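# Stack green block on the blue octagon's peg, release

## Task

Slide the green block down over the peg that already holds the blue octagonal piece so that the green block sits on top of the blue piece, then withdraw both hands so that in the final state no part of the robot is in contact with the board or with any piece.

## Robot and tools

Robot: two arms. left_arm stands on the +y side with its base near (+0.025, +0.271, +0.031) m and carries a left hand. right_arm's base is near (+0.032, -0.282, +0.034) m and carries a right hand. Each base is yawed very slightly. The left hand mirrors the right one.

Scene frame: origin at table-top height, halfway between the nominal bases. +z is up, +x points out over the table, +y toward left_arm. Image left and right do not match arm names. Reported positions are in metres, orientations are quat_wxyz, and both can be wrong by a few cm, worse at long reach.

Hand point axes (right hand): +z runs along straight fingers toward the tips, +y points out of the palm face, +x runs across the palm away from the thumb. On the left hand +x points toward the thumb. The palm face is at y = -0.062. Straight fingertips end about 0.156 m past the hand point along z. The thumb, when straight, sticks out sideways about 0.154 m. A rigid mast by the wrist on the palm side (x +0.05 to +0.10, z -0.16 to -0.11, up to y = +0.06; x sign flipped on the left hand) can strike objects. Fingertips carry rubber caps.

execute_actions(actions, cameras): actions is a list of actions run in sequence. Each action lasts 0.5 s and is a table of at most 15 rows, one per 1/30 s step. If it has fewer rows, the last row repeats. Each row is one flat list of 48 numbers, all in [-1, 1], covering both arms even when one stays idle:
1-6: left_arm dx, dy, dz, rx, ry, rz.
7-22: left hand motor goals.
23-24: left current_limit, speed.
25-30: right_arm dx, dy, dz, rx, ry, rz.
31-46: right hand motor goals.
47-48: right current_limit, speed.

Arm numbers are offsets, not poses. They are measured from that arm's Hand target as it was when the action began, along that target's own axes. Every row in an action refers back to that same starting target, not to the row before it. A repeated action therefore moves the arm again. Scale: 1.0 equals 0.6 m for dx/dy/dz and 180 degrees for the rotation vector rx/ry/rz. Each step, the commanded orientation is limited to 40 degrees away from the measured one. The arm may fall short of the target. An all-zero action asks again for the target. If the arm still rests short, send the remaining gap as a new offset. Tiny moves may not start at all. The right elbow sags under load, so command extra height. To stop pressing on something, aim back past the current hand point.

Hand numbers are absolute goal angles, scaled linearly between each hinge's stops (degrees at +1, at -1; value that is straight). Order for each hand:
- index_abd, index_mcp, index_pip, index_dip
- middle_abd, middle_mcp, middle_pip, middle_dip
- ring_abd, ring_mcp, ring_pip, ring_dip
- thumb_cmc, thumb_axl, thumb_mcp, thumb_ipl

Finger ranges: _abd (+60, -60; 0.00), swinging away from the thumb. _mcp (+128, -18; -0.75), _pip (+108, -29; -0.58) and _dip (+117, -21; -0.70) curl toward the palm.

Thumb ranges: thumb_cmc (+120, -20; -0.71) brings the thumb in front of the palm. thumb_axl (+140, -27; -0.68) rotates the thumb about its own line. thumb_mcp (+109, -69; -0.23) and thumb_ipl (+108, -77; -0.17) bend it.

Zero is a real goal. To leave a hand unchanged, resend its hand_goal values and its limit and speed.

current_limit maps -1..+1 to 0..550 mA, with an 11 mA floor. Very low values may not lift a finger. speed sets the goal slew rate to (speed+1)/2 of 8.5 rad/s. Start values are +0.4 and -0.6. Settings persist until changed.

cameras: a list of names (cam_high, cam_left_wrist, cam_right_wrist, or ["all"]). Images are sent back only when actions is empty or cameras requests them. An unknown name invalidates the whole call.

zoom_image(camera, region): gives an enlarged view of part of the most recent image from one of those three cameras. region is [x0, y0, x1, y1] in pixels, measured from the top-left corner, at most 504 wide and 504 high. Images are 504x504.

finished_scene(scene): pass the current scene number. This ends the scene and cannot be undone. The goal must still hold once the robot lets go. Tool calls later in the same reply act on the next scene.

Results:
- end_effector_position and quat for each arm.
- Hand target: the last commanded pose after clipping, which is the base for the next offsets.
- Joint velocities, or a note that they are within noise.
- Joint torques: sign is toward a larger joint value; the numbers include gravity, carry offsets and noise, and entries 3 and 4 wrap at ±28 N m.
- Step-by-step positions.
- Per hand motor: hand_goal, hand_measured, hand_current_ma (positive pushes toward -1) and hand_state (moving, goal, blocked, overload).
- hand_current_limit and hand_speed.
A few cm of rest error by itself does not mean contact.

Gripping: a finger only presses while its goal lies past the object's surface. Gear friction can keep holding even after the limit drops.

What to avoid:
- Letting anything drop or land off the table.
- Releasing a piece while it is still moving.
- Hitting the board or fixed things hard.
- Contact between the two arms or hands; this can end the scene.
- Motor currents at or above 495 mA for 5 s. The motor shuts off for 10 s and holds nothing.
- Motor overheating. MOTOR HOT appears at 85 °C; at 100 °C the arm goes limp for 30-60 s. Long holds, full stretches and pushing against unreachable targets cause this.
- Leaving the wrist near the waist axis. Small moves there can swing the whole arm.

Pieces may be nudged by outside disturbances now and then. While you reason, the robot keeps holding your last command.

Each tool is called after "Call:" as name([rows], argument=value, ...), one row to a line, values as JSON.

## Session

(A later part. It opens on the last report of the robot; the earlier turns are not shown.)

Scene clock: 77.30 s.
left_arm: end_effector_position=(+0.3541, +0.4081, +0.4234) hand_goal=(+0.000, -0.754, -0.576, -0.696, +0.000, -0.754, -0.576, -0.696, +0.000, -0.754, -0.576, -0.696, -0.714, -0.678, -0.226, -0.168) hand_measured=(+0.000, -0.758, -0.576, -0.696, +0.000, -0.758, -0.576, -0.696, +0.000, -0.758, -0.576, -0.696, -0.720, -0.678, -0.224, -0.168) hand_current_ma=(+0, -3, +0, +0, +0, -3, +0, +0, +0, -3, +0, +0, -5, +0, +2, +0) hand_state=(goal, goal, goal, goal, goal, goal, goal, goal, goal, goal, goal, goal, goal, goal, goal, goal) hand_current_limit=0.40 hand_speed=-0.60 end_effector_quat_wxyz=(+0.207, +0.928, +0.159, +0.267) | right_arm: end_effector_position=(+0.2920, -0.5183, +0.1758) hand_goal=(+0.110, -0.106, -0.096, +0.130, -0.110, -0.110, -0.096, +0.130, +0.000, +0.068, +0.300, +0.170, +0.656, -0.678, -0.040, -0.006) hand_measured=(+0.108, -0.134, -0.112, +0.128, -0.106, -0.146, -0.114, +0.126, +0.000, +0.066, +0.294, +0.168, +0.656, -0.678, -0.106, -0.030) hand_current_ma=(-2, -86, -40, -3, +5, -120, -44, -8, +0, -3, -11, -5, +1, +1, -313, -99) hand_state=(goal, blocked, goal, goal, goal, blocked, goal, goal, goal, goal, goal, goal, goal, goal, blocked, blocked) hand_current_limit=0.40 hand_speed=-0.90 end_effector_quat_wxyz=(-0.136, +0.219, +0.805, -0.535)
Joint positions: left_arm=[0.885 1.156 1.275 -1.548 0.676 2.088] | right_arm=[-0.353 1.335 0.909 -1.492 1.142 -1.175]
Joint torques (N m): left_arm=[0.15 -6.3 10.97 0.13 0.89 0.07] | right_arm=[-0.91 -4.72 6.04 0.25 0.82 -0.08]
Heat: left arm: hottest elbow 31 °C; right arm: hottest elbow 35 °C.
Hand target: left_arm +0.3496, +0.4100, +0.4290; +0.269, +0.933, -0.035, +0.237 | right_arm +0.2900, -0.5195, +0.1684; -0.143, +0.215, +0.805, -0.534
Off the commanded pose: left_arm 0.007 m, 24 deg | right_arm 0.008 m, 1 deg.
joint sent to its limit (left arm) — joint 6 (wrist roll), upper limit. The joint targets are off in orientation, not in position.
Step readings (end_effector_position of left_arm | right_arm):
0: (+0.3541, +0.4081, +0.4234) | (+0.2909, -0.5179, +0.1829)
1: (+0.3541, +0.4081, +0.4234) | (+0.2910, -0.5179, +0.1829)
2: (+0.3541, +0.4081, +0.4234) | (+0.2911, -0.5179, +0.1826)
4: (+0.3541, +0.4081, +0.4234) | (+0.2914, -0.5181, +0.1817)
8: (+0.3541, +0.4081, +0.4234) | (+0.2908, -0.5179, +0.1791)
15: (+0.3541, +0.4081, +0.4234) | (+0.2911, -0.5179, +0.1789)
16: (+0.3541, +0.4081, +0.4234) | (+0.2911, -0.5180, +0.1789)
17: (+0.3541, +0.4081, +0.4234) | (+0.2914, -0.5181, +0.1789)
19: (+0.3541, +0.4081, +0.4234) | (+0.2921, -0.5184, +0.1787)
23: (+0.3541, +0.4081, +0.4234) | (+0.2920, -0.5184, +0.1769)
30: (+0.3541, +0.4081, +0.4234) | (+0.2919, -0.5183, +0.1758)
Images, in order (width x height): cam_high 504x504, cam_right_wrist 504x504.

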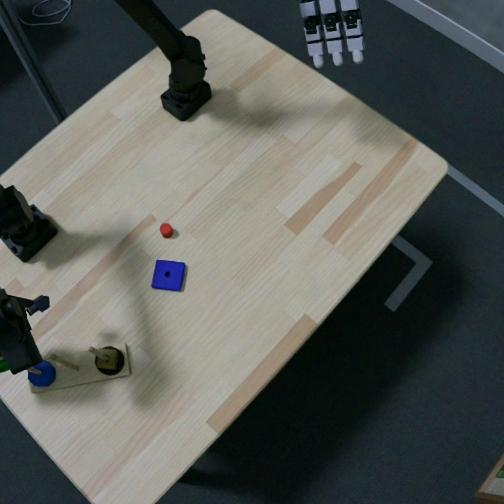

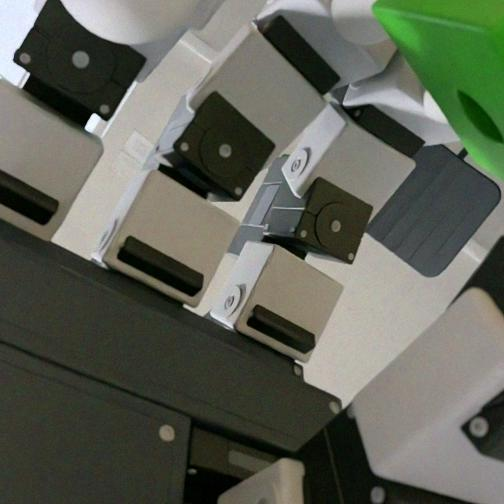

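Call:
execute_actions([
  [[0,0,0,0,0,0,0,-0.754,-0.576,-0.696,0,-0.754,-0.576,-0.696,0,-0.754,-0.576,-0.696,-0.714,-0.678,-0.226,-0.168,0.4,-0.6,0,-0.042,-0.018,0,0,0,0.11,-0.105,-0.095,0.13,-0.11,-0.11,-0.095,0.13,0,0.068,0.3,0.17,0.657,-0.678,-0.04,-0.005,0.4,-0.9]],
], cameras=["cam_high","cam_right_wrist"])

Call:
zoom_image(camera="cam_high", region=[0, 340, 60, 400])

Call:
zoom_image(camera="cam_right_wrist", region=[304, 0, 504, 200])

Scene clock: 78.23 s.
left_arm: end_effector_position=(+0.3541, +0.4081, +0.4234) hand_goal=(+0.000, -0.754, -0.576, -0.696, +0.000, -0.754, -0.576, -0.696, +0.000, -0.754, -0.576, -0.696, -0.714, -0.678, -0.226, -0.168) hand_measured=(+0.000, -0.758, -0.576, -0.696, +0.000, -0.758, -0.576, -0.696, +0.000, -0.758, -0.576, -0.696, -0.720, -0.678, -0.224, -0.168) hand_current_ma=(+0, -3, +0, +0, +0, -3, +0, +0, +0, -3, +0, +0, -5, +0, +2, +0) hand_state=(goal, goal, goal, goal, goal, goal, goal, goal, goal, goal, goal, goal, goal, goal, goal, goal) hand_current_limit=0.40 hand_speed=-0.60 end_effector_quat_wxyz=(+0.207, +0.928, +0.159, +0.267) | right_arm: end_effector_position=(+0.2813, -0.5142, +0.1800) hand_goal=(+0.110, -0.106, -0.096, +0.130, -0.110, -0.110, -0.096, +0.130, +0.000, +0.068, +0.300, +0.170, +0.656, -0.678, -0.040, -0.006) hand_measured=(+0.108, -0.134, -0.112, +0.128, -0.106, -0.146, -0.114, +0.126, +0.000, +0.066, +0.294, +0.168, +0.654, -0.678, -0.106, -0.030) hand_current_ma=(-2, -86, -40, -4, +5, -119, -44, -8, +0, -3, -11, -5, -2, +1, -313, -99) hand_state=(goal, blocked, goal, goal, goal, blocked, goal, goal, goal, goal, goal, goal, goal, goal, blocked, blocked) hand_current_limit=0.40 hand_speed=-0.90 end_effector_quat_wxyz=(-0.154, +0.206, +0.806, -0.533)
Joint positions: left_arm=[0.885 1.156 1.275 -1.548 0.676 2.088] | right_arm=[-0.353 1.325 0.909 -1.543 1.142 -1.179]
Joint torques (N m): left_arm=[0.32 -6.24 10.92 0.17 0.89 0.07] | right_arm=[-0.79 -5.54 9.54 -1.07 0.86 -0.05]
Heat: left arm: hottest elbow 31 °C; right arm: hottest elbow 35 °C.
Hand target: left_arm +0.3496, +0.4100, +0.4290; +0.269, +0.933, -0.035, +0.237 | right_arm +0.2900, -0.5194, +0.1958; -0.143, +0.215, +0.805, -0.534
Off the commanded pose: left_arm 0.007 m, 24 deg | right_arm 0.019 m, 2 deg.
joint sent to its limit (left arm) — joint 6 (wrist roll), upper limit. The joint targets are off in orientation, not in position.
Step readings (end_effector_position of left_arm | right_arm):
0: (+0.3541, +0.4081, +0.4234) | (+0.2920, -0.5183, +0.1758)
1: (+0.3541, +0.4081, +0.4234) | (+0.2920, -0.5183, +0.1758)
2: (+0.3541, +0.4081, +0.4234) | (+0.2919, -0.5183, +0.1758)
4: (+0.3541, +0.4081, +0.4234) | (+0.2898, -0.5175, +0.1760)
8: (+0.3541, +0.4081, +0.4234) | (+0.2845, -0.5154, +0.1777)
15: (+0.3541, +0.4081, +0.4234) | (+0.2816, -0.5143, +0.1800)
Images, in order (width x height): cam_high 504x504, cam_right_wrist 504x504.

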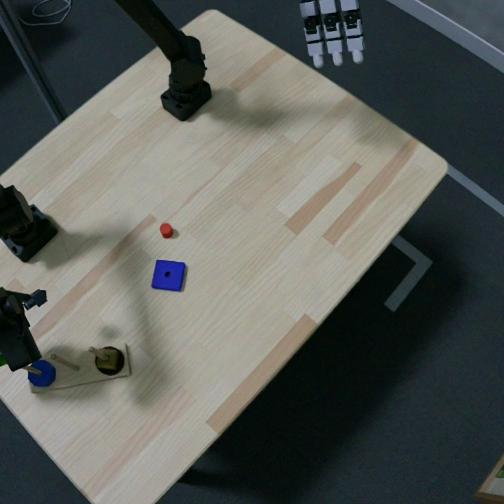

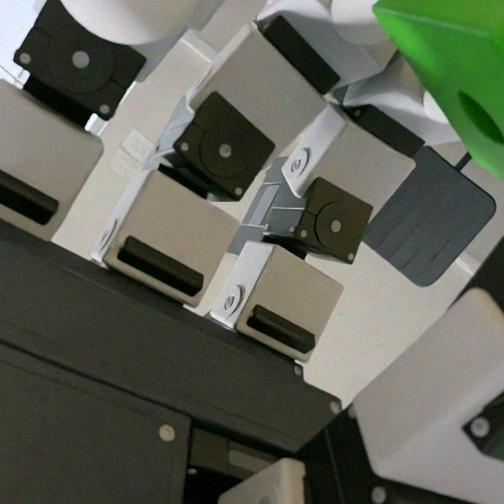

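Scaled by 8.400 from the camera's 504x504 image, which has a finer 720x720 frame.

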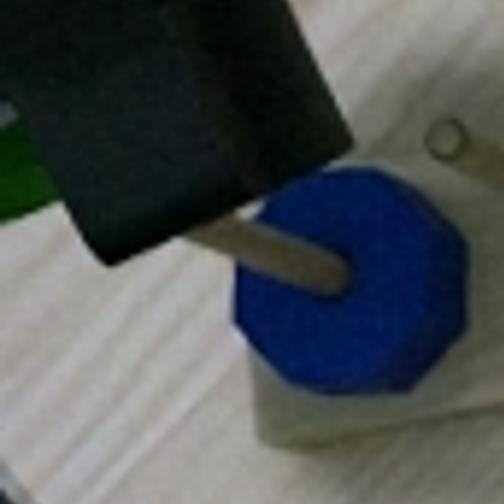

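Scaled by 2.520 from the camera's 504x504 image, which has a finer 720x720 frame.

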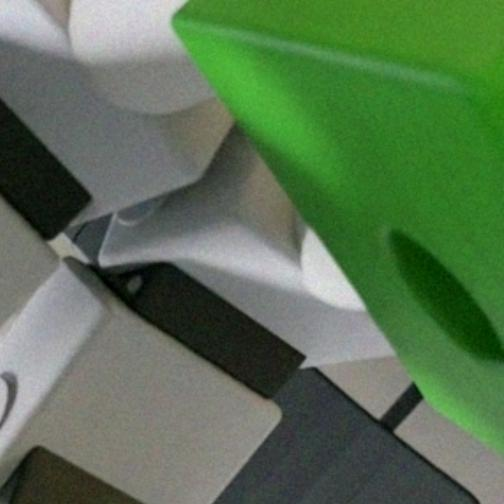

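Call:
execute_actions([
  [[0,0,0,0,0,0,0,-0.754,-0.576,-0.696,0,-0.754,-0.576,-0.696,0,-0.754,-0.576,-0.696,-0.714,-0.678,-0.226,-0.168,0.4,-0.6,-0.0104,-0.0077,-0.0072,0,0,0,0.11,-0.105,-0.095,0.13,-0.11,-0.11,-0.095,0.13,0,0.068,0.3,0.17,0.657,-0.678,-0.04,-0.005,0.4,-0.9]],
  [[0,0,0,0,0,0,0,-0.754,-0.576,-0.696,0,-0.754,-0.576,-0.696,0,-0.754,-0.576,-0.696,-0.714,-0.678,-0.226,-0.168,0.4,-0.6,0,0.0307,0.013,0,0,0,0.11,-0.105,-0.095,0.13,-0.11,-0.11,-0.095,0.13,0,0.068,0.3,0.17,0.657,-0.678,-0.04,-0.005,0.4,-0.9]],
], cameras=["cam_high","cam_right_wrist"])

Call:
zoom_image(camera="cam_high", region=[0, 340, 60, 400])

Call:
zoom_image(camera="cam_right_wrist", region=[304, 0, 504, 200])

Scene clock: 80.90 s.
left_arm: end_effector_position=(+0.3541, +0.4081, +0.4234) hand_goal=(+0.000, -0.754, -0.576, -0.696, +0.000, -0.754, -0.576, -0.696, +0.000, -0.754, -0.576, -0.696, -0.714, -0.678, -0.226, -0.168) hand_measured=(+0.000, -0.758, -0.576, -0.696, +0.000, -0.758, -0.576, -0.696, +0.000, -0.758, -0.576, -0.696, -0.720, -0.678, -0.224, -0.168) hand_current_ma=(+0, -3, +0, +0, +0, -3, +0, +0, +0, -3, +0, +0, -5, +0, +2, +0) hand_state=(goal, goal, goal, goal, goal, goal, goal, goal, goal, goal, goal, goal, goal, goal, goal, goal) hand_current_limit=0.40 hand_speed=-0.60 end_effector_quat_wxyz=(+0.207, +0.928, +0.159, +0.267) | right_arm: end_effector_position=(+0.2894, -0.5173, +0.1799) hand_goal=(+0.110, -0.106, -0.096, +0.130, -0.110, -0.110, -0.096, +0.130, +0.000, +0.068, +0.300, +0.170, +0.656, -0.678, -0.040, -0.006) hand_measured=(+0.108, -0.134, -0.112, +0.128, -0.106, -0.146, -0.114, +0.126, +0.000, +0.066, +0.294, +0.168, +0.654, -0.678, -0.106, -0.030) hand_current_ma=(-2, -86, -40, -4, +5, -118, -44, -8, +0, -3, -11, -5, -3, +1, -313, -99) hand_state=(goal, blocked, goal, goal, goal, blocked, goal, goal, goal, goal, goal, goal, goal, goal, blocked, blocked) hand_current_limit=0.40 hand_speed=-0.90 end_effector_quat_wxyz=(-0.151, +0.208, +0.806, -0.533)
Joint positions: left_arm=[0.885 1.156 1.275 -1.548 0.676 2.088] | right_arm=[-0.353 1.344 0.928 -1.535 1.142 -1.179]
Joint torques (N m): left_arm=[0.32 -6.24 11 0.09 0.91 0.08] | right_arm=[-0.38 -5.48 7.65 0.23 0.79 0.06]
Heat: left arm: hottest elbow 31 °C; right arm: hottest elbow 35 °C.
Hand target: left_arm +0.3496, +0.4100, +0.4290; +0.269, +0.933, -0.035, +0.237 | right_arm +0.2966, -0.5207, +0.1817; -0.143, +0.215, +0.805, -0.534
Off the commanded pose: left_arm 0.007 m, 24 deg | right_arm 0.008 m, 1 deg.
joint sent to its limit (left arm) — joint 6 (wrist roll), upper limit. The joint targets are off in orientation, not in position.
Step readings (end_effector_position of left_arm | right_arm):
0: (+0.3541, +0.4081, +0.4234) | (+0.2813, -0.5142, +0.1800)
1: (+0.3541, +0.4081, +0.4234) | (+0.2812, -0.5142, +0.1800)
2: (+0.3541, +0.4081, +0.4234) | (+0.2809, -0.5141, +0.1801)
4: (+0.3541, +0.4081, +0.4234) | (+0.2803, -0.5138, +0.1809)
8: (+0.3541, +0.4081, +0.4234) | (+0.2819, -0.5144, +0.1842)
15: (+0.3541, +0.4081, +0.4234) | (+0.2834, -0.5150, +0.1865)
16: (+0.3541, +0.4081, +0.4234) | (+0.2833, -0.5150, +0.1865)
17: (+0.3541, +0.4081, +0.4234) | (+0.2833, -0.5150, +0.1865)
19: (+0.3541, +0.4081, +0.4234) | (+0.2842, -0.5153, +0.1857)
23: (+0.3541, +0.4081, +0.4234) | (+0.2876, -0.5166, +0.1821)
30: (+0.3541, +0.4081, +0.4234) | (+0.2893, -0.5173, +0.1799)
Images, in order (width x height): cam_high 504x504, cam_right_wrist 504x504.

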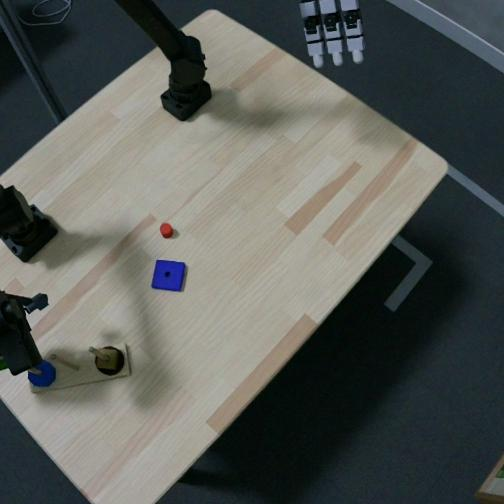

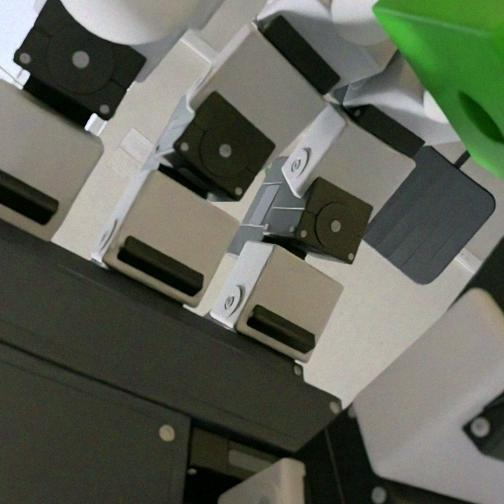

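Scaled by 8.400 from the camera's 504x504 image, which has a finer 720x720 frame.

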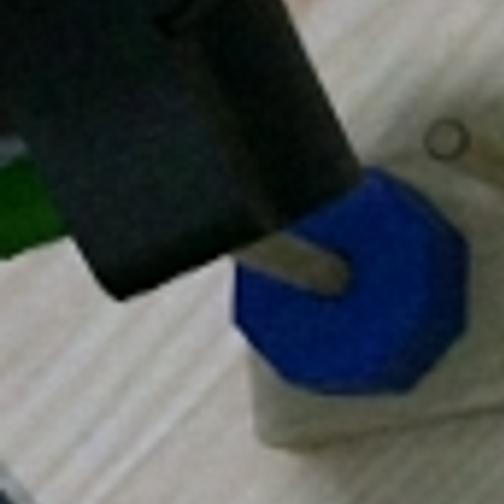

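Scaled by 2.520 from the camera's 504x504 image, which has a finer 720x720 frame.

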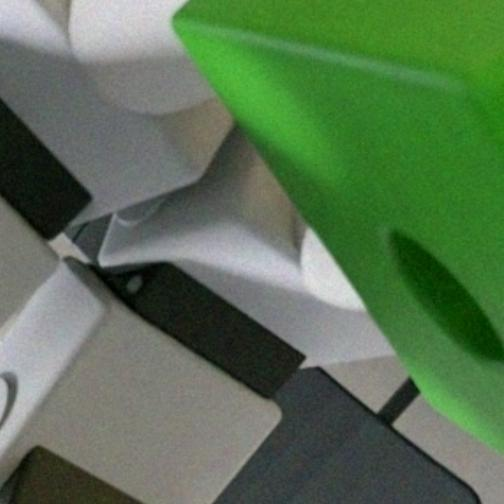

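Call:
execute_actions([
  [[0,0,0,0,0,0,0,-0.754,-0.576,-0.696,0,-0.754,-0.576,-0.696,0,-0.754,-0.576,-0.696,-0.714,-0.678,-0.226,-0.168,0.4,-0.6,-0.0025,0.0095,0.003,0,0,0,0.11,-0.105,-0.095,0.13,-0.11,-0.11,-0.095,0.13,0,0.068,0.3,0.17,0.657,-0.678,-0.04,-0.005,0.4,-0.9]],
], cameras=["cam_high","cam_right_wrist"])

Call:
zoom_image(camera="cam_high", region=[0, 340, 60, 400])

Call:
zoom_image(camera="cam_right_wrist", region=[304, 0, 504, 200])

Scene clock: 81.93 s.
left_arm: end_effector_position=(+0.3541, +0.4081, +0.4234) hand_goal=(+0.000, -0.754, -0.576, -0.696, +0.000, -0.754, -0.576, -0.696, +0.000, -0.754, -0.576, -0.696, -0.714, -0.678, -0.226, -0.168) hand_measured=(+0.000, -0.758, -0.576, -0.696, +0.000, -0.758, -0.576, -0.696, +0.000, -0.758, -0.576, -0.696, -0.720, -0.678, -0.224, -0.168) hand_current_ma=(+0, -3, +0, +0, +0, -3, +0, +0, +0, -3, +0, +0, -5, +0, +2, +0) hand_state=(goal, goal, goal, goal, goal, goal, goal, goal, goal, goal, goal, goal, goal, goal, goal, goal) hand_current_limit=0.40 hand_speed=-0.60 end_effector_quat_wxyz=(+0.207, +0.928, +0.159, +0.267) | right_arm: end_effector_position=(+0.2925, -0.5184, +0.1766) hand_goal=(+0.110, -0.106, -0.096, +0.130, -0.110, -0.110, -0.096, +0.130, +0.000, +0.068, +0.300, +0.170, +0.656, -0.678, -0.040, -0.006) hand_measured=(+0.108, -0.134, -0.112, +0.128, -0.106, -0.146, -0.114, +0.126, +0.000, +0.066, +0.294, +0.168, +0.654, -0.678, -0.106, -0.030) hand_current_ma=(-2, -86, -40, -4, +5, -118, -44, -8, +0, -3, -11, -5, -1, +1, -313, -99) hand_state=(goal, blocked, goal, goal, goal, blocked, goal, goal, goal, goal, goal, goal, goal, goal, blocked, blocked) hand_current_limit=0.40 hand_speed=-0.90 end_effector_quat_wxyz=(-0.149, +0.210, +0.806, -0.533)
Joint positions: left_arm=[0.885 1.156 1.275 -1.548 0.676 2.088] | right_arm=[-0.353 1.354 0.928 -1.521 1.142 -1.179]
Joint torques (N m): left_arm=[0.26 -6.3 10.97 0.13 0.89 0.07] | right_arm=[-0.09 -4.89 7.13 0.12 0.83 0.08]
Heat: left arm: hottest elbow 31 °C; right arm: hottest elbow 35 °C.
Hand target: left_arm +0.3496, +0.4100, +0.4290; +0.269, +0.933, -0.035, +0.237 | right_arm +0.2981, -0.5209, +0.1758; -0.143, +0.215, +0.805, -0.534
Off the commanded pose: left_arm 0.007 m, 24 deg | right_arm 0.006 m, 1 deg.
joint sent to its limit (left arm) — joint 6 (wrist roll), upper limit. The joint targets are off in orientation, not in position.
Step readings (end_effector_position of left_arm | right_arm):
0: (+0.3541, +0.4081, +0.4234) | (+0.2895, -0.5173, +0.1799)
1: (+0.3541, +0.4081, +0.4234) | (+0.2895, -0.5173, +0.1799)
2: (+0.3541, +0.4081, +0.4234) | (+0.2898, -0.5174, +0.1798)
4: (+0.3541, +0.4081, +0.4234) | (+0.2907, -0.5178, +0.1792)
8: (+0.3541, +0.4081, +0.4234) | (+0.2922, -0.5183, +0.1772)
15: (+0.3541, +0.4081, +0.4234) | (+0.2925, -0.5184, +0.1766)
Images, in order (width x height): cam_high 504x504, cam_right_wrist 504x504.

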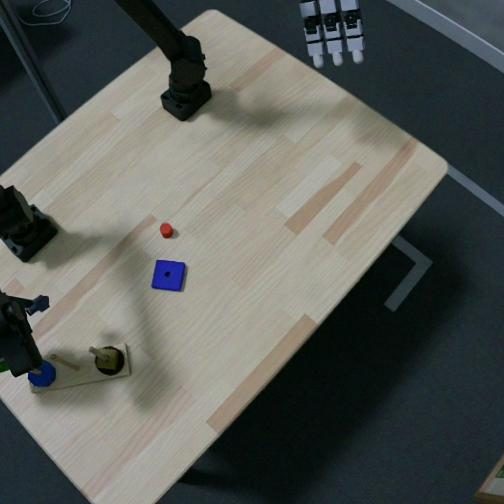

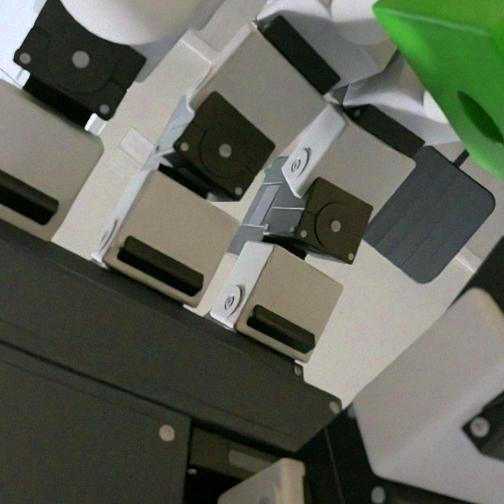

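Scaled by 8.400 from the camera's 504x504 image, which has a finer 720x720 frame.

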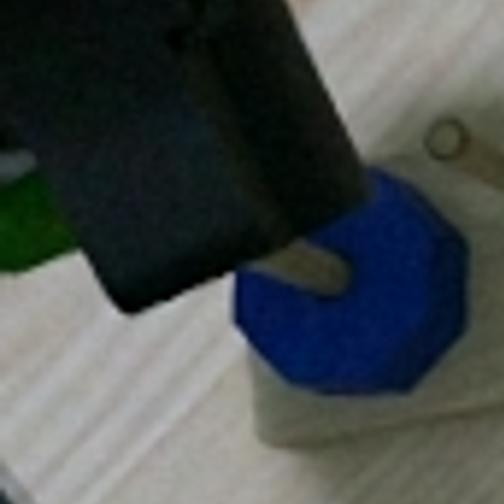

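Scaled by 2.520 from the camera's 504x504 image, which has a finer 720x720 frame.

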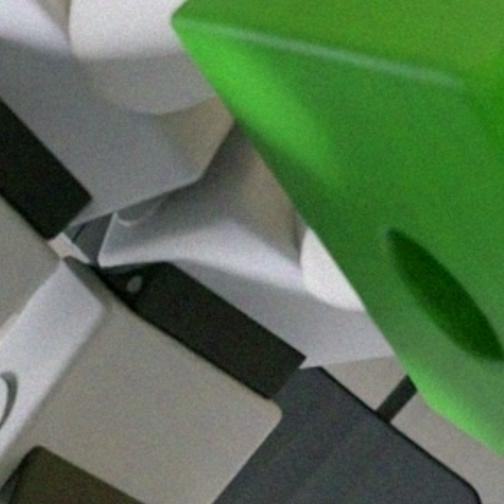

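Call:
execute_actions([
  [[0,0,0,0,0,0,0,-0.754,-0.576,-0.696,0,-0.754,-0.576,-0.696,0,-0.754,-0.576,-0.696,-0.714,-0.678,-0.226,-0.168,0.4,-0.6,-0.0207,-0.0323,-0.0182,0,0,0,0.11,-0.105,-0.095,0.13,-0.11,-0.11,-0.095,0.13,0,0.068,0.3,0.17,0.657,-0.678,-0.04,-0.005,0.4,-0.9]],
  [[0,0,0,0,0,0,0,-0.754,-0.576,-0.696,0,-0.754,-0.576,-0.696,0,-0.754,-0.576,-0.696,-0.714,-0.678,-0.226,-0.168,0.4,-0.6,0.02,0.0263,0.0152,0,0,0,0.11,-0.105,-0.095,0.13,-0.11,-0.11,-0.095,0.13,0,0.068,0.3,0.17,0.657,-0.678,-0.04,-0.005,0.4,-0.9]],
], cameras=["cam_high","cam_right_wrist"])

Call:
zoom_image(camera="cam_high", region=[0, 340, 60, 400])

Scene clock: 83.37 s.
left_arm: end_effector_position=(+0.3541, +0.4081, +0.4234) hand_goal=(+0.000, -0.754, -0.576, -0.696, +0.000, -0.754, -0.576, -0.696, +0.000, -0.754, -0.576, -0.696, -0.714, -0.678, -0.226, -0.168) hand_measured=(+0.000, -0.758, -0.576, -0.696, +0.000, -0.758, -0.576, -0.696, +0.000, -0.758, -0.576, -0.696, -0.720, -0.678, -0.224, -0.168) hand_current_ma=(+0, -3, +0, +0, +0, -3, +0, +0, +0, -3, +0, +0, -5, +0, +2, +0) hand_state=(goal, goal, goal, goal, goal, goal, goal, goal, goal, goal, goal, goal, goal, goal, goal, goal) hand_current_limit=0.40 hand_speed=-0.60 end_effector_quat_wxyz=(+0.207, +0.928, +0.159, +0.267) | right_arm: end_effector_position=(+0.2973, -0.5203, +0.1820) hand_goal=(+0.110, -0.106, -0.096, +0.130, -0.110, -0.110, -0.096, +0.130, +0.000, +0.068, +0.300, +0.170, +0.656, -0.678, -0.040, -0.006) hand_measured=(+0.108, -0.134, -0.112, +0.128, -0.106, -0.146, -0.114, +0.126, +0.000, +0.066, +0.294, +0.168, +0.654, -0.678, -0.106, -0.030) hand_current_ma=(-2, -86, -40, -4, +5, -118, -44, -8, +0, -3, -11, -5, -3, +1, -313, -99) hand_state=(goal, blocked, goal, goal, goal, blocked, goal, goal, goal, goal, goal, goal, goal, goal, blocked, blocked) hand_current_limit=0.40 hand_speed=-0.90 end_effector_quat_wxyz=(-0.147, +0.211, +0.806, -0.534)
Joint positions: left_arm=[0.885 1.156 1.275 -1.548 0.676 2.088] | right_arm=[-0.353 1.359 0.948 -1.532 1.142 -1.179]
Joint torques (N m): left_arm=[0.21 -6.07 10.95 0.2 0.88 0.07] | right_arm=[-0.62 -6.18 6.38 0.21 0.81 0.12]
Heat: left arm: hottest elbow 31 °C; right arm: hottest elbow 35 °C.
Hand target: left_arm +0.3496, +0.4100, +0.4290; +0.269, +0.933, -0.035, +0.237 | right_arm +0.2986, -0.5209, +0.1798; -0.143, +0.215, +0.805, -0.534
Off the commanded pose: left_arm 0.007 m, 24 deg | right_arm 0.003 m, 1 deg.
joint sent to its limit (left arm) — joint 6 (wrist roll), upper limit. The joint targets are off in orientation, not in position.
Step readings (end_effector_position of left_arm | right_arm):
0: (+0.3541, +0.4081, +0.4234) | (+0.2925, -0.5184, +0.1766)
1: (+0.3541, +0.4081, +0.4234) | (+0.2925, -0.5184, +0.1766)
2: (+0.3541, +0.4081, +0.4234) | (+0.2925, -0.5184, +0.1766)
4: (+0.3541, +0.4081, +0.4234) | (+0.2919, -0.5182, +0.1770)
8: (+0.3541, +0.4081, +0.4234) | (+0.2933, -0.5188, +0.1808)
15: (+0.3541, +0.4081, +0.4234) | (+0.2963, -0.5199, +0.1855)
16: (+0.3541, +0.4081, +0.4234) | (+0.2962, -0.5199, +0.1855)
17: (+0.3541, +0.4081, +0.4234) | (+0.2962, -0.5199, +0.1855)
19: (+0.3541, +0.4081, +0.4234) | (+0.2964, -0.5199, +0.1855)
23: (+0.3541, +0.4081, +0.4234) | (+0.2986, -0.5208, +0.1849)
30: (+0.3541, +0.4081, +0.4234) | (+0.2972, -0.5202, +0.1821)
Images, in order (width x height): cam_high 504x504, cam_right_wrist 504x504.

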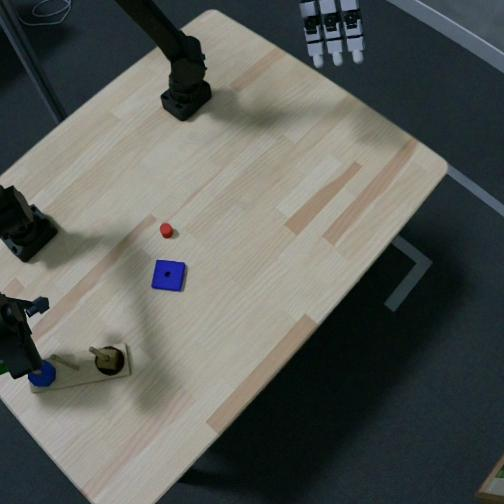

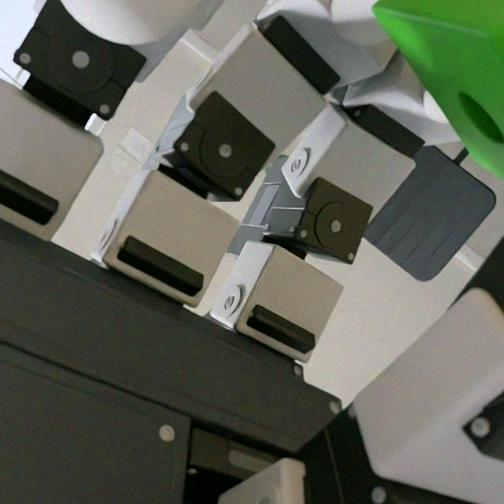

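Scaled by 8.400 from the camera's 504x504 image, which has a finer 720x720 frame.

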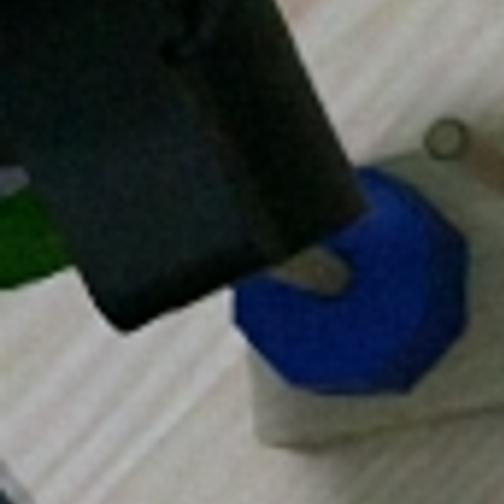

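Call:
execute_actions([
  [[0,0,0,0,0,0,0,-0.754,-0.576,-0.696,0,-0.754,-0.576,-0.696,0,-0.754,-0.576,-0.696,-0.714,-0.678,-0.226,-0.168,0.4,-0.6,0,0.0123,0.0052,0,0,0,0.11,-0.105,-0.095,0.13,-0.11,-0.11,-0.095,0.13,0,0.068,0.3,0.17,0.657,-0.678,-0.04,-0.005,0.4,-0.9]],
  [[0,0,0,0,0,0,0,-0.754,-0.576,-0.696,0,-0.754,-0.576,-0.696,0,-0.754,-0.576,-0.696,-0.714,-0.678,-0.226,-0.168,0.4,-0.6,0,0.0077,0.0033,0,0,0,0.11,-0.105,-0.095,0.13,-0.11,-0.11,-0.095,0.13,0,0.068,0.3,0.17,0.657,-0.678,-0.04,-0.005,0.4,-0.9]],
], cameras=["cam_high","cam_right_wrist"])

Call:
zoom_image(camera="cam_high", region=[0, 340, 60, 400])

Call:
zoom_image(camera="cam_right_wrist", region=[304, 0, 504, 200])

Scene clock: 84.80 s.
left_arm: end_effector_position=(+0.3541, +0.4081, +0.4234) hand_goal=(+0.000, -0.754, -0.576, -0.696, +0.000, -0.754, -0.576, -0.696, +0.000, -0.754, -0.576, -0.696, -0.714, -0.678, -0.226, -0.168) hand_measured=(+0.000, -0.758, -0.576, -0.696, +0.000, -0.758, -0.576, -0.696, +0.000, -0.758, -0.576, -0.696, -0.720, -0.678, -0.224, -0.168) hand_current_ma=(+0, -3, +0, +0, +0, -3, +0, +0, +0, -3, +0, +0, -5, +0, +2, +0) hand_state=(goal, goal, goal, goal, goal, goal, goal, goal, goal, goal, goal, goal, goal, goal, goal, goal) hand_current_limit=0.40 hand_speed=-0.60 end_effector_quat_wxyz=(+0.207, +0.928, +0.159, +0.267) | right_arm: end_effector_position=(+0.2979, -0.5205, +0.1743) hand_goal=(+0.110, -0.106, -0.096, +0.130, -0.110, -0.110, -0.096, +0.130, +0.000, +0.068, +0.300, +0.170, +0.656, -0.678, -0.040, -0.006) hand_measured=(+0.108, -0.132, -0.112, +0.128, -0.106, -0.146, -0.114, +0.126, +0.000, +0.066, +0.294, +0.168, +0.658, -0.678, -0.106, -0.030) hand_current_ma=(-2, -82, -40, -3, +5, -118, -47, -8, +0, -3, -11, -5, +4, +1, -310, -99) hand_state=(goal, blocked, goal, goal, goal, blocked, goal, goal, goal, goal, goal, goal, goal, goal, blocked, blocked) hand_current_limit=0.40 hand_speed=-0.90 end_effector_quat_wxyz=(-0.141, +0.215, +0.805, -0.534)
Joint positions: left_arm=[0.885 1.156 1.275 -1.548 0.676 2.088] | right_arm=[-0.353 1.361 0.929 -1.497 1.142 -1.179]
Joint torques (N m): left_arm=[0.21 -6.18 10.97 0.14 0.89 0.08] | right_arm=[-0.5 -5.07 6.04 0.21 0.84 0.07]
Heat: left arm: hottest elbow 31 °C; right arm: hottest elbow 35 °C.
Hand target: left_arm +0.3496, +0.4100, +0.4290; +0.269, +0.933, -0.035, +0.237 | right_arm +0.2986, -0.5209, +0.1668; -0.143, +0.215, +0.805, -0.534
Off the commanded pose: left_arm 0.007 m, 24 deg | right_arm 0.008 m, 0 deg.
joint sent to its limit (left arm) — joint 6 (wrist roll), upper limit. The joint targets are off in orientation, not in position.
Step readings (end_effector_position of left_arm | right_arm):
0: (+0.3541, +0.4081, +0.4234) | (+0.2973, -0.5203, +0.1820)
1: (+0.3541, +0.4081, +0.4234) | (+0.2974, -0.5203, +0.1820)
2: (+0.3541, +0.4081, +0.4234) | (+0.2976, -0.5204, +0.1818)
4: (+0.3541, +0.4081, +0.4234) | (+0.2978, -0.5205, +0.1804)
8: (+0.3541, +0.4081, +0.4234) | (+0.2968, -0.5201, +0.1773)
15: (+0.3541, +0.4081, +0.4234) | (+0.2969, -0.5201, +0.1772)
16: (+0.3541, +0.4081, +0.4234) | (+0.2969, -0.5201, +0.1772)
17: (+0.3541, +0.4081, +0.4234) | (+0.2972, -0.5202, +0.1771)
19: (+0.3541, +0.4081, +0.4234) | (+0.2978, -0.5204, +0.1770)
23: (+0.3541, +0.4081, +0.4234) | (+0.2979, -0.5205, +0.1758)
30: (+0.3541, +0.4081, +0.4234) | (+0.2978, -0.5205, +0.1743)
Images, in order (width x height): cam_high 504x504, cam_right_wrist 504x504.

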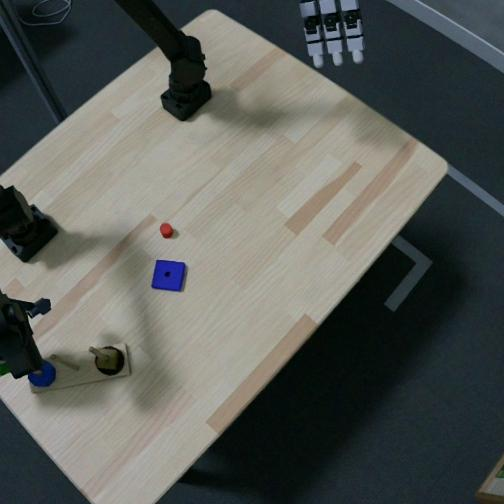

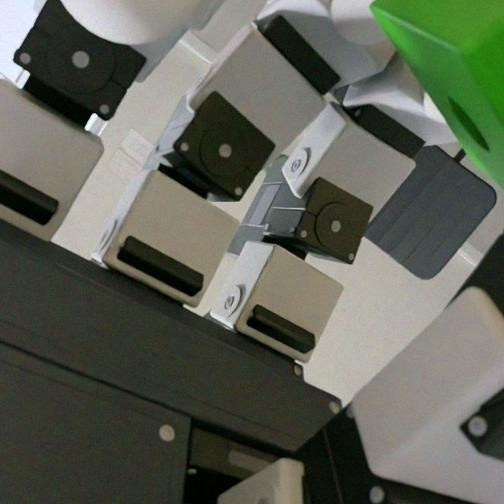

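Scaled by 8.400 from the camera's 504x504 image, which has a finer 720x720 frame.

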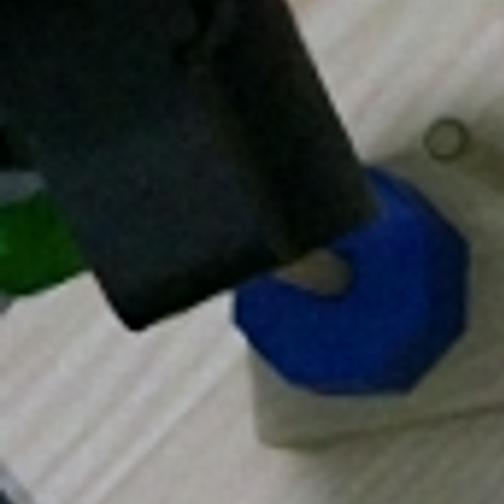

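Scaled by 2.520 from the camera's 504x504 image, which has a finer 720x720 frame.

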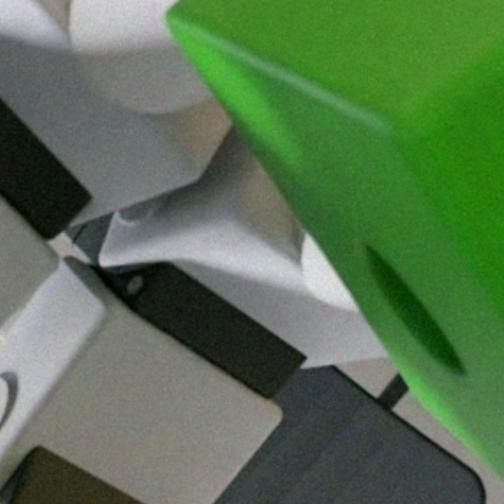

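Call:
execute_actions([
  [[0,0,0,0,0,0,0,-0.754,-0.576,-0.696,0,-0.754,-0.576,-0.696,0,-0.754,-0.576,-0.696,-0.714,-0.678,-0.226,-0.168,0.4,-0.6,0,-0.0537,-0.0228,0,0,0,0.11,-0.105,-0.095,0.13,-0.11,-0.11,-0.095,0.13,0,0.068,0.3,0.17,0.657,-0.678,-0.04,-0.005,0.4,-0.9]],
  [[0,0,0,0,0,0,0,-0.754,-0.576,-0.696,0,-0.754,-0.576,-0.696,0,-0.754,-0.576,-0.696,-0.714,-0.678,-0.226,-0.168,0.4,-0.6,0.0845,0.0168,-0.0612,0,0,0,0.11,-0.105,-0.095,0.13,-0.11,-0.11,-0.095,0.13,0,0.068,0.3,0.17,0.657,-0.678,-0.04,-0.005,0.4,-0.9]],
  [[0,0,0,0,0,0,0,-0.754,-0.576,-0.696,0,-0.754,-0.576,-0.696,0,-0.754,-0.576,-0.696,-0.714,-0.678,-0.226,-0.168,0.4,-0.6,0.0837,0.07,-0.037,0,0,0,0.11,-0.105,-0.095,0.13,-0.11,-0.11,-0.095,0.13,0,0.068,0.3,0.17,0.657,-0.678,-0.04,-0.005,0.4,-0.9]],
  [[0,0,0,0,0,0,0,-0.754,-0.576,-0.696,0,-0.754,-0.576,-0.696,0,-0.754,-0.576,-0.696,-0.714,-0.678,-0.226,-0.168,0.4,-0.6,0,0.0767,0.0326,0,0,0,0.11,-0.105,-0.095,0.13,-0.11,-0.11,-0.095,0.13,0,0.068,0.3,0.17,0.657,-0.678,-0.04,-0.005,0.4,-0.9]],
], cameras=["cam_high","cam_right_wrist"])

Call:
zoom_image(camera="cam_high", region=[0, 240, 120, 360])

Call:
zoom_image(camera="cam_right_wrist", region=[304, 0, 504, 200])

Scene clock: 88.57 s.
left_arm: end_effector_position=(+0.3541, +0.4081, +0.4234) hand_goal=(+0.000, -0.754, -0.576, -0.696, +0.000, -0.754, -0.576, -0.696, +0.000, -0.754, -0.576, -0.696, -0.714, -0.678, -0.226, -0.168) hand_measured=(+0.000, -0.758, -0.576, -0.696, +0.000, -0.758, -0.576, -0.696, +0.000, -0.758, -0.576, -0.696, -0.720, -0.678, -0.224, -0.168) hand_current_ma=(+0, -3, +0, +0, +0, -3, +0, +0, +0, -3, +0, +0, -5, +0, +2, +0) hand_state=(goal, goal, goal, goal, goal, goal, goal, goal, goal, goal, goal, goal, goal, goal, goal, goal) hand_current_limit=0.40 hand_speed=-0.60 end_effector_quat_wxyz=(+0.207, +0.928, +0.159, +0.267) | right_arm: end_effector_position=(+0.2469, -0.4084, +0.1255) hand_goal=(+0.110, -0.106, -0.096, +0.130, -0.110, -0.110, -0.096, +0.130, +0.000, +0.068, +0.300, +0.170, +0.656, -0.678, -0.040, -0.006) hand_measured=(+0.108, -0.132, -0.112, +0.128, -0.106, -0.144, -0.114, +0.126, +0.000, +0.066, +0.294, +0.168, +0.654, -0.678, -0.104, -0.030) hand_current_ma=(-3, -82, -40, -5, +5, -111, -47, -8, +0, -3, -11, -5, -4, +1, -308, -99) hand_state=(goal, blocked, goal, goal, goal, blocked, goal, goal, goal, goal, goal, goal, goal, goal, blocked, blocked) hand_current_limit=0.40 hand_speed=-0.90 end_effector_quat_wxyz=(-0.118, +0.204, +0.828, -0.509)
Joint positions: left_arm=[0.885 1.156 1.275 -1.548 0.676 2.088] | right_arm=[-0.038 1.266 0.687 -1.669 0.949 -0.776]
Joint torques (N m): left_arm=[0.15 -6.24 10.99 0.14 0.9 0.09] | right_arm=[0.5 -2.78 5.96 -1.24 0.44 0.15]
Heat: left arm: hottest elbow 31 °C; right arm: hottest elbow 35 °C.
Hand target: left_arm +0.3496, +0.4100, +0.4290; +0.269, +0.933, -0.035, +0.237 | right_arm +0.2484, -0.4060, +0.1268; -0.143, +0.215, +0.805, -0.534
Off the commanded pose: left_arm 0.007 m, 24 deg | right_arm 0.003 m, 5 deg.
joint sent to its limit (left arm) — joint 6 (wrist roll), upper limit. The joint targets are off in orientation, not in position.
joint sent to its limit (right arm) — joint 4 (wrist pitch), lower limit. The joint targets are off in orientation, not in position.
Step readings (end_effector_position of left_arm | right_arm):
0: (+0.3541, +0.4081, +0.4234) | (+0.2979, -0.5205, +0.1743)
1: (+0.3541, +0.4081, +0.4234) | (+0.2979, -0.5205, +0.1743)
2: (+0.3541, +0.4081, +0.4234) | (+0.2977, -0.5204, +0.1744)
4: (+0.3541, +0.4081, +0.4234) | (+0.2948, -0.5193, +0.1749)
8: (+0.3541, +0.4081, +0.4234) | (+0.2881, -0.5168, +0.1786)
15: (+0.3541, +0.4081, +0.4234) | (+0.2841, -0.5153, +0.1824)
16: (+0.3541, +0.4081, +0.4234) | (+0.2838, -0.5150, +0.1825)
17: (+0.3541, +0.4081, +0.4234) | (+0.2832, -0.5130, +0.1829)
19: (+0.3541, +0.4081, +0.4234) | (+0.2812, -0.5022, +0.1868)
23: (+0.3541, +0.4081, +0.4234) | (+0.2783, -0.4768, +0.1997)
30: (+0.3541, +0.4081, +0.4234) | (+0.2763, -0.4673, +0.2076)
31: (+0.3541, +0.4081, +0.4234) | (+0.2758, -0.4666, +0.2067)
32: (+0.3541, +0.4081, +0.4234) | (+0.2747, -0.4639, +0.2042)
34: (+0.3541, +0.4081, +0.4234) | (+0.2668, -0.4496, +0.1925)
38: (+0.3541, +0.4081, +0.4234) | (+0.2499, -0.4202, +0.1724)
45: (+0.3541, +0.4081, +0.4234) | (+0.2493, -0.4098, +0.1742)
46: (+0.3541, +0.4081, +0.4234) | (+0.2495, -0.4097, +0.1745)
47: (+0.3541, +0.4081, +0.4234) | (+0.2499, -0.4097, +0.1735)
49: (+0.3541, +0.4081, +0.4234) | (+0.2497, -0.4087, +0.1650)
53: (+0.3541, +0.4081, +0.4234) | (+0.2432, -0.4055, +0.1375)
60: (+0.3541, +0.4081, +0.4234) | (+0.2446, -0.4071, +0.1249)
Images, in order (width x height): cam_high 504x504, cam_right_wrist 504x504.

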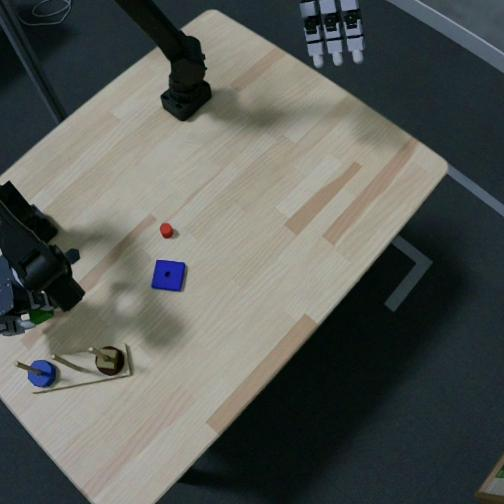

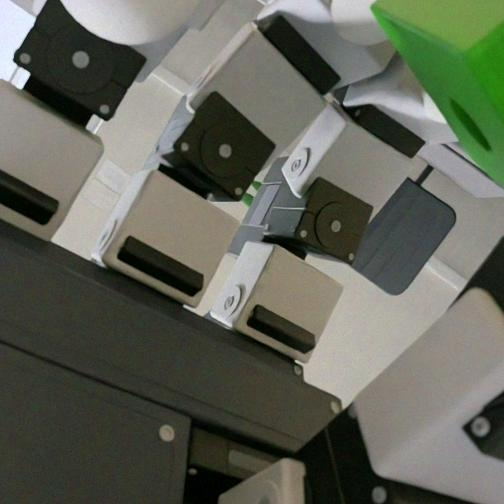

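Scaled by 4.200 from the camera's 504x504 image, which has a finer 720x720 frame.

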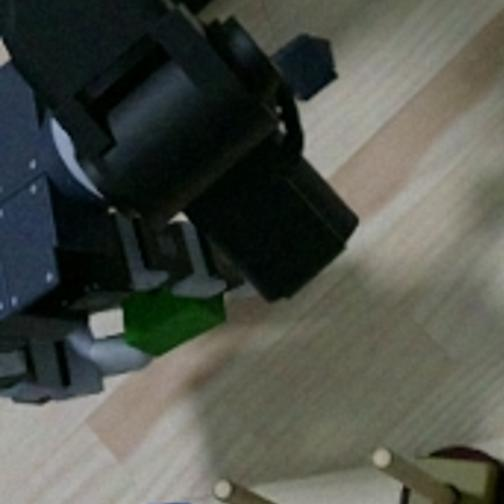

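Scaled by 2.520 from the camera's 504x504 image, which has a finer 720x720 frame.

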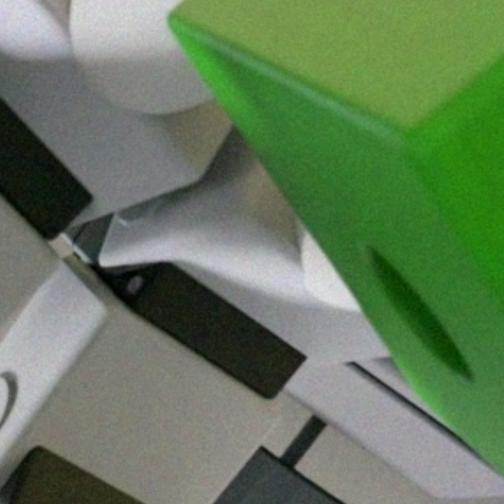

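Call:
zoom_image(camera="cam_high", region=[10, 280, 70, 340])

Scaled by 8.400 from the camera's 504x504 image, which has a finer 720x720 frame.

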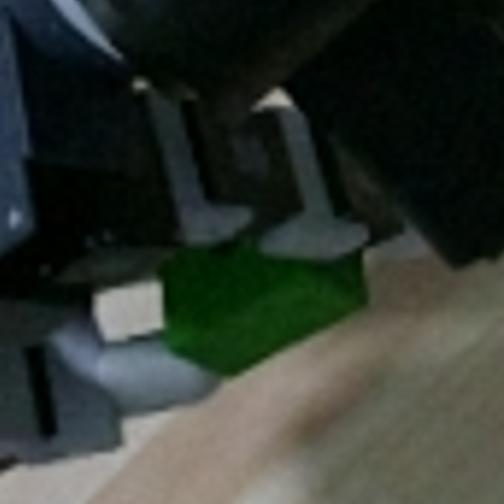

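Call:
execute_actions([
  [[0,0,0,0,0,0,0,-0.754,-0.576,-0.696,0,-0.754,-0.576,-0.696,0,-0.754,-0.576,-0.696,-0.714,-0.678,-0.226,-0.168,0.4,-0.6,0,0,0,0,-0.0512,-0.0217,0.11,-0.105,-0.095,0.13,-0.11,-0.11,-0.095,0.13,0,0.068,0.3,0.17,0.657,-0.678,-0.04,-0.005,0.4,-0.9]],
  [[0,0,0,0,0,0,0,-0.754,-0.576,-0.696,0,-0.754,-0.576,-0.696,0,-0.754,-0.576,-0.696,-0.714,-0.678,-0.226,-0.168,0.4,-0.6,0,0,0,0,-0.0512,-0.0217,0.11,-0.105,-0.095,0.13,-0.11,-0.11,-0.095,0.13,0,0.068,0.3,0.17,0.657,-0.678,-0.04,-0.005,0.4,-0.9]],
  [[0,0,0,0,0,0,0,-0.754,-0.576,-0.696,0,-0.754,-0.576,-0.696,0,-0.754,-0.576,-0.696,-0.714,-0.678,-0.226,-0.168,0.4,-0.6,0,0.0614,0.026,0,0,0,0.11,-0.105,-0.095,0.13,-0.11,-0.11,-0.095,0.13,0,0.068,0.3,0.17,0.657,-0.678,-0.04,-0.005,0.4,-0.9]],
  [[0,0,0,0,0,0,0,-0.754,-0.576,-0.696,0,-0.754,-0.576,-0.696,0,-0.754,-0.576,-0.696,-0.714,-0.678,-0.226,-0.168,0.4,-0.6,0,0.043,0.0182,0,0,0,0.11,-0.105,-0.095,0.13,-0.11,-0.11,-0.095,0.13,0,0.068,0.3,0.17,0.657,-0.678,-0.04,-0.005,0.4,-0.9]],
], cameras=["cam_high","cam_right_wrist"])

Call:
zoom_image(camera="cam_high", region=[10, 280, 110, 380])

Call:
zoom_image(camera="cam_right_wrist", region=[304, 0, 504, 200])

Scene clock: 98.53 s.
left_arm: end_effector_position=(+0.3541, +0.4081, +0.4234) hand_goal=(+0.000, -0.754, -0.576, -0.696, +0.000, -0.754, -0.576, -0.696, +0.000, -0.754, -0.576, -0.696, -0.714, -0.678, -0.226, -0.168) hand_measured=(+0.000, -0.758, -0.576, -0.696, +0.000, -0.758, -0.576, -0.696, +0.000, -0.758, -0.576, -0.696, -0.720, -0.678, -0.224, -0.168) hand_current_ma=(+0, -3, +0, +0, +0, -3, +0, +0, +0, -3, +0, +0, -5, +0, +2, +0) hand_state=(goal, goal, goal, goal, goal, goal, goal, goal, goal, goal, goal, goal, goal, goal, goal, goal) hand_current_limit=0.40 hand_speed=-0.60 end_effector_quat_wxyz=(+0.207, +0.928, +0.159, +0.267) | right_arm: end_effector_position=(+0.2492, -0.4047, +0.0614) hand_goal=(+0.110, -0.106, -0.096, +0.130, -0.110, -0.110, -0.096, +0.130, +0.000, +0.068, +0.300, +0.170, +0.656, -0.678, -0.040, -0.006) hand_measured=(+0.108, -0.132, -0.112, +0.128, -0.106, -0.144, -0.114, +0.126, +0.000, +0.066, +0.294, +0.168, +0.654, -0.678, -0.104, -0.030) hand_current_ma=(-3, -82, -40, -5, +5, -109, -47, -8, +0, -2, -11, -5, -4, +1, -308, -99) hand_state=(goal, blocked, goal, goal, goal, blocked, goal, goal, goal, goal, goal, goal, goal, goal, blocked, blocked) hand_current_limit=0.40 hand_speed=-0.90 end_effector_quat_wxyz=(-0.045, +0.073, +0.830, -0.551)
Joint positions: left_arm=[0.885 1.156 1.275 -1.548 0.676 2.088] | right_arm=[0.04 1.286 0.488 -1.214 1.126 -1.082]
Joint torques (N m): left_arm=[0.21 -6.24 11 0.16 0.89 0.08] | right_arm=[-1.38 -2.84 4.51 0.21 0.78 -0.07]
Heat: left arm: hottest elbow 31 °C; right arm: hottest elbow 35 °C.
Hand target: left_arm +0.3496, +0.4100, +0.4290; +0.269, +0.933, -0.035, +0.237 | right_arm +0.2483, -0.4060, +0.0588; -0.048, +0.072, +0.830, -0.550
Off the commanded pose: left_arm 0.007 m, 24 deg | right_arm 0.003 m, 0 deg.
joint sent to its limit (left arm) — joint 6 (wrist roll), upper limit. The joint targets are off in orientation, not in position.
Step readings (end_effector_position of left_arm | right_arm):
0: (+0.3541, +0.4081, +0.4234) | (+0.2469, -0.4084, +0.1255)
1: (+0.3541, +0.4081, +0.4234) | (+0.2470, -0.4085, +0.1256)
2: (+0.3541, +0.4081, +0.4234) | (+0.2478, -0.4097, +0.1265)
4: (+0.3541, +0.4081, +0.4234) | (+0.2505, -0.4112, +0.1288)
8: (+0.3541, +0.4081, +0.4234) | (+0.2510, -0.4078, +0.1283)
15: (+0.3541, +0.4081, +0.4234) | (+0.2492, -0.4075, +0.1273)
16: (+0.3541, +0.4081, +0.4234) | (+0.2490, -0.4078, +0.1274)
17: (+0.3541, +0.4081, +0.4234) | (+0.2499, -0.4093, +0.1280)
19: (+0.3541, +0.4081, +0.4234) | (+0.2510, -0.4113, +0.1283)
23: (+0.3541, +0.4081, +0.4234) | (+0.2488, -0.4094, +0.1281)
30: (+0.3541, +0.4081, +0.4234) | (+0.2507, -0.4068, +0.1288)
31: (+0.3541, +0.4081, +0.4234) | (+0.2508, -0.4065, +0.1283)
32: (+0.3541, +0.4081, +0.4234) | (+0.2514, -0.4063, +0.1262)
34: (+0.3541, +0.4081, +0.4234) | (+0.2514, -0.4061, +0.1184)
38: (+0.3541, +0.4081, +0.4234) | (+0.2446, -0.4058, +0.0983)
45: (+0.3541, +0.4081, +0.4234) | (+0.2479, -0.4051, +0.0899)
46: (+0.3541, +0.4081, +0.4234) | (+0.2485, -0.4050, +0.0896)
47: (+0.3541, +0.4081, +0.4234) | (+0.2495, -0.4050, +0.0883)
49: (+0.3541, +0.4081, +0.4234) | (+0.2508, -0.4049, +0.0827)
53: (+0.3541, +0.4081, +0.4234) | (+0.2467, -0.4051, +0.0678)
60: (+0.3541, +0.4081, +0.4234) | (+0.2484, -0.4048, +0.0617)
Images, in order (width x height): cam_high 504x504, cam_right_wrist 504x504.

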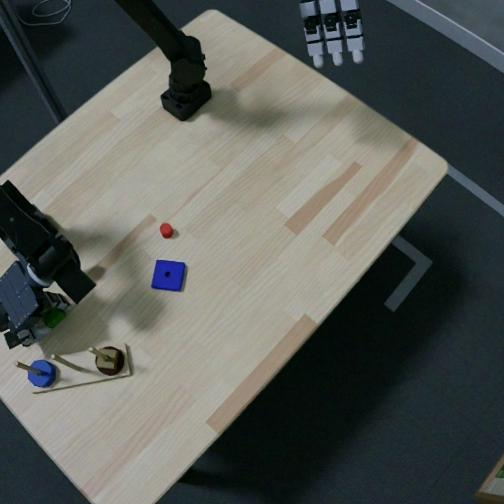

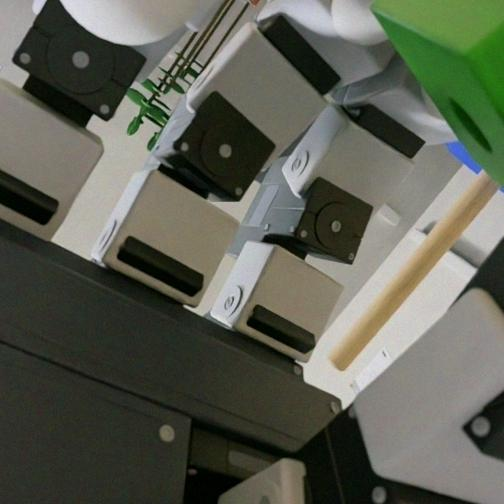

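Scaled by 5.040 from the camera's 504x504 image, which has a finer 720x720 frame.

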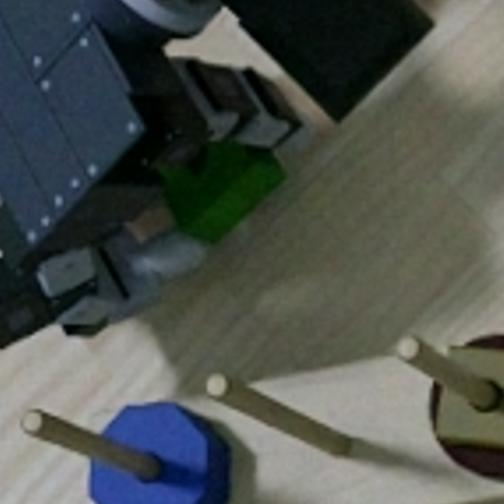

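Scaled by 2.520 from the camera's 504x504 image, which has a finer 720x720 frame.

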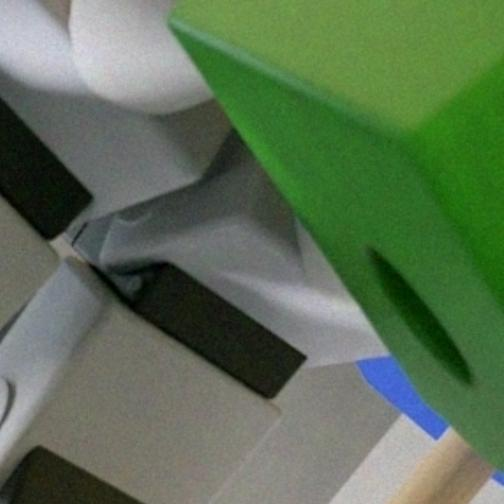

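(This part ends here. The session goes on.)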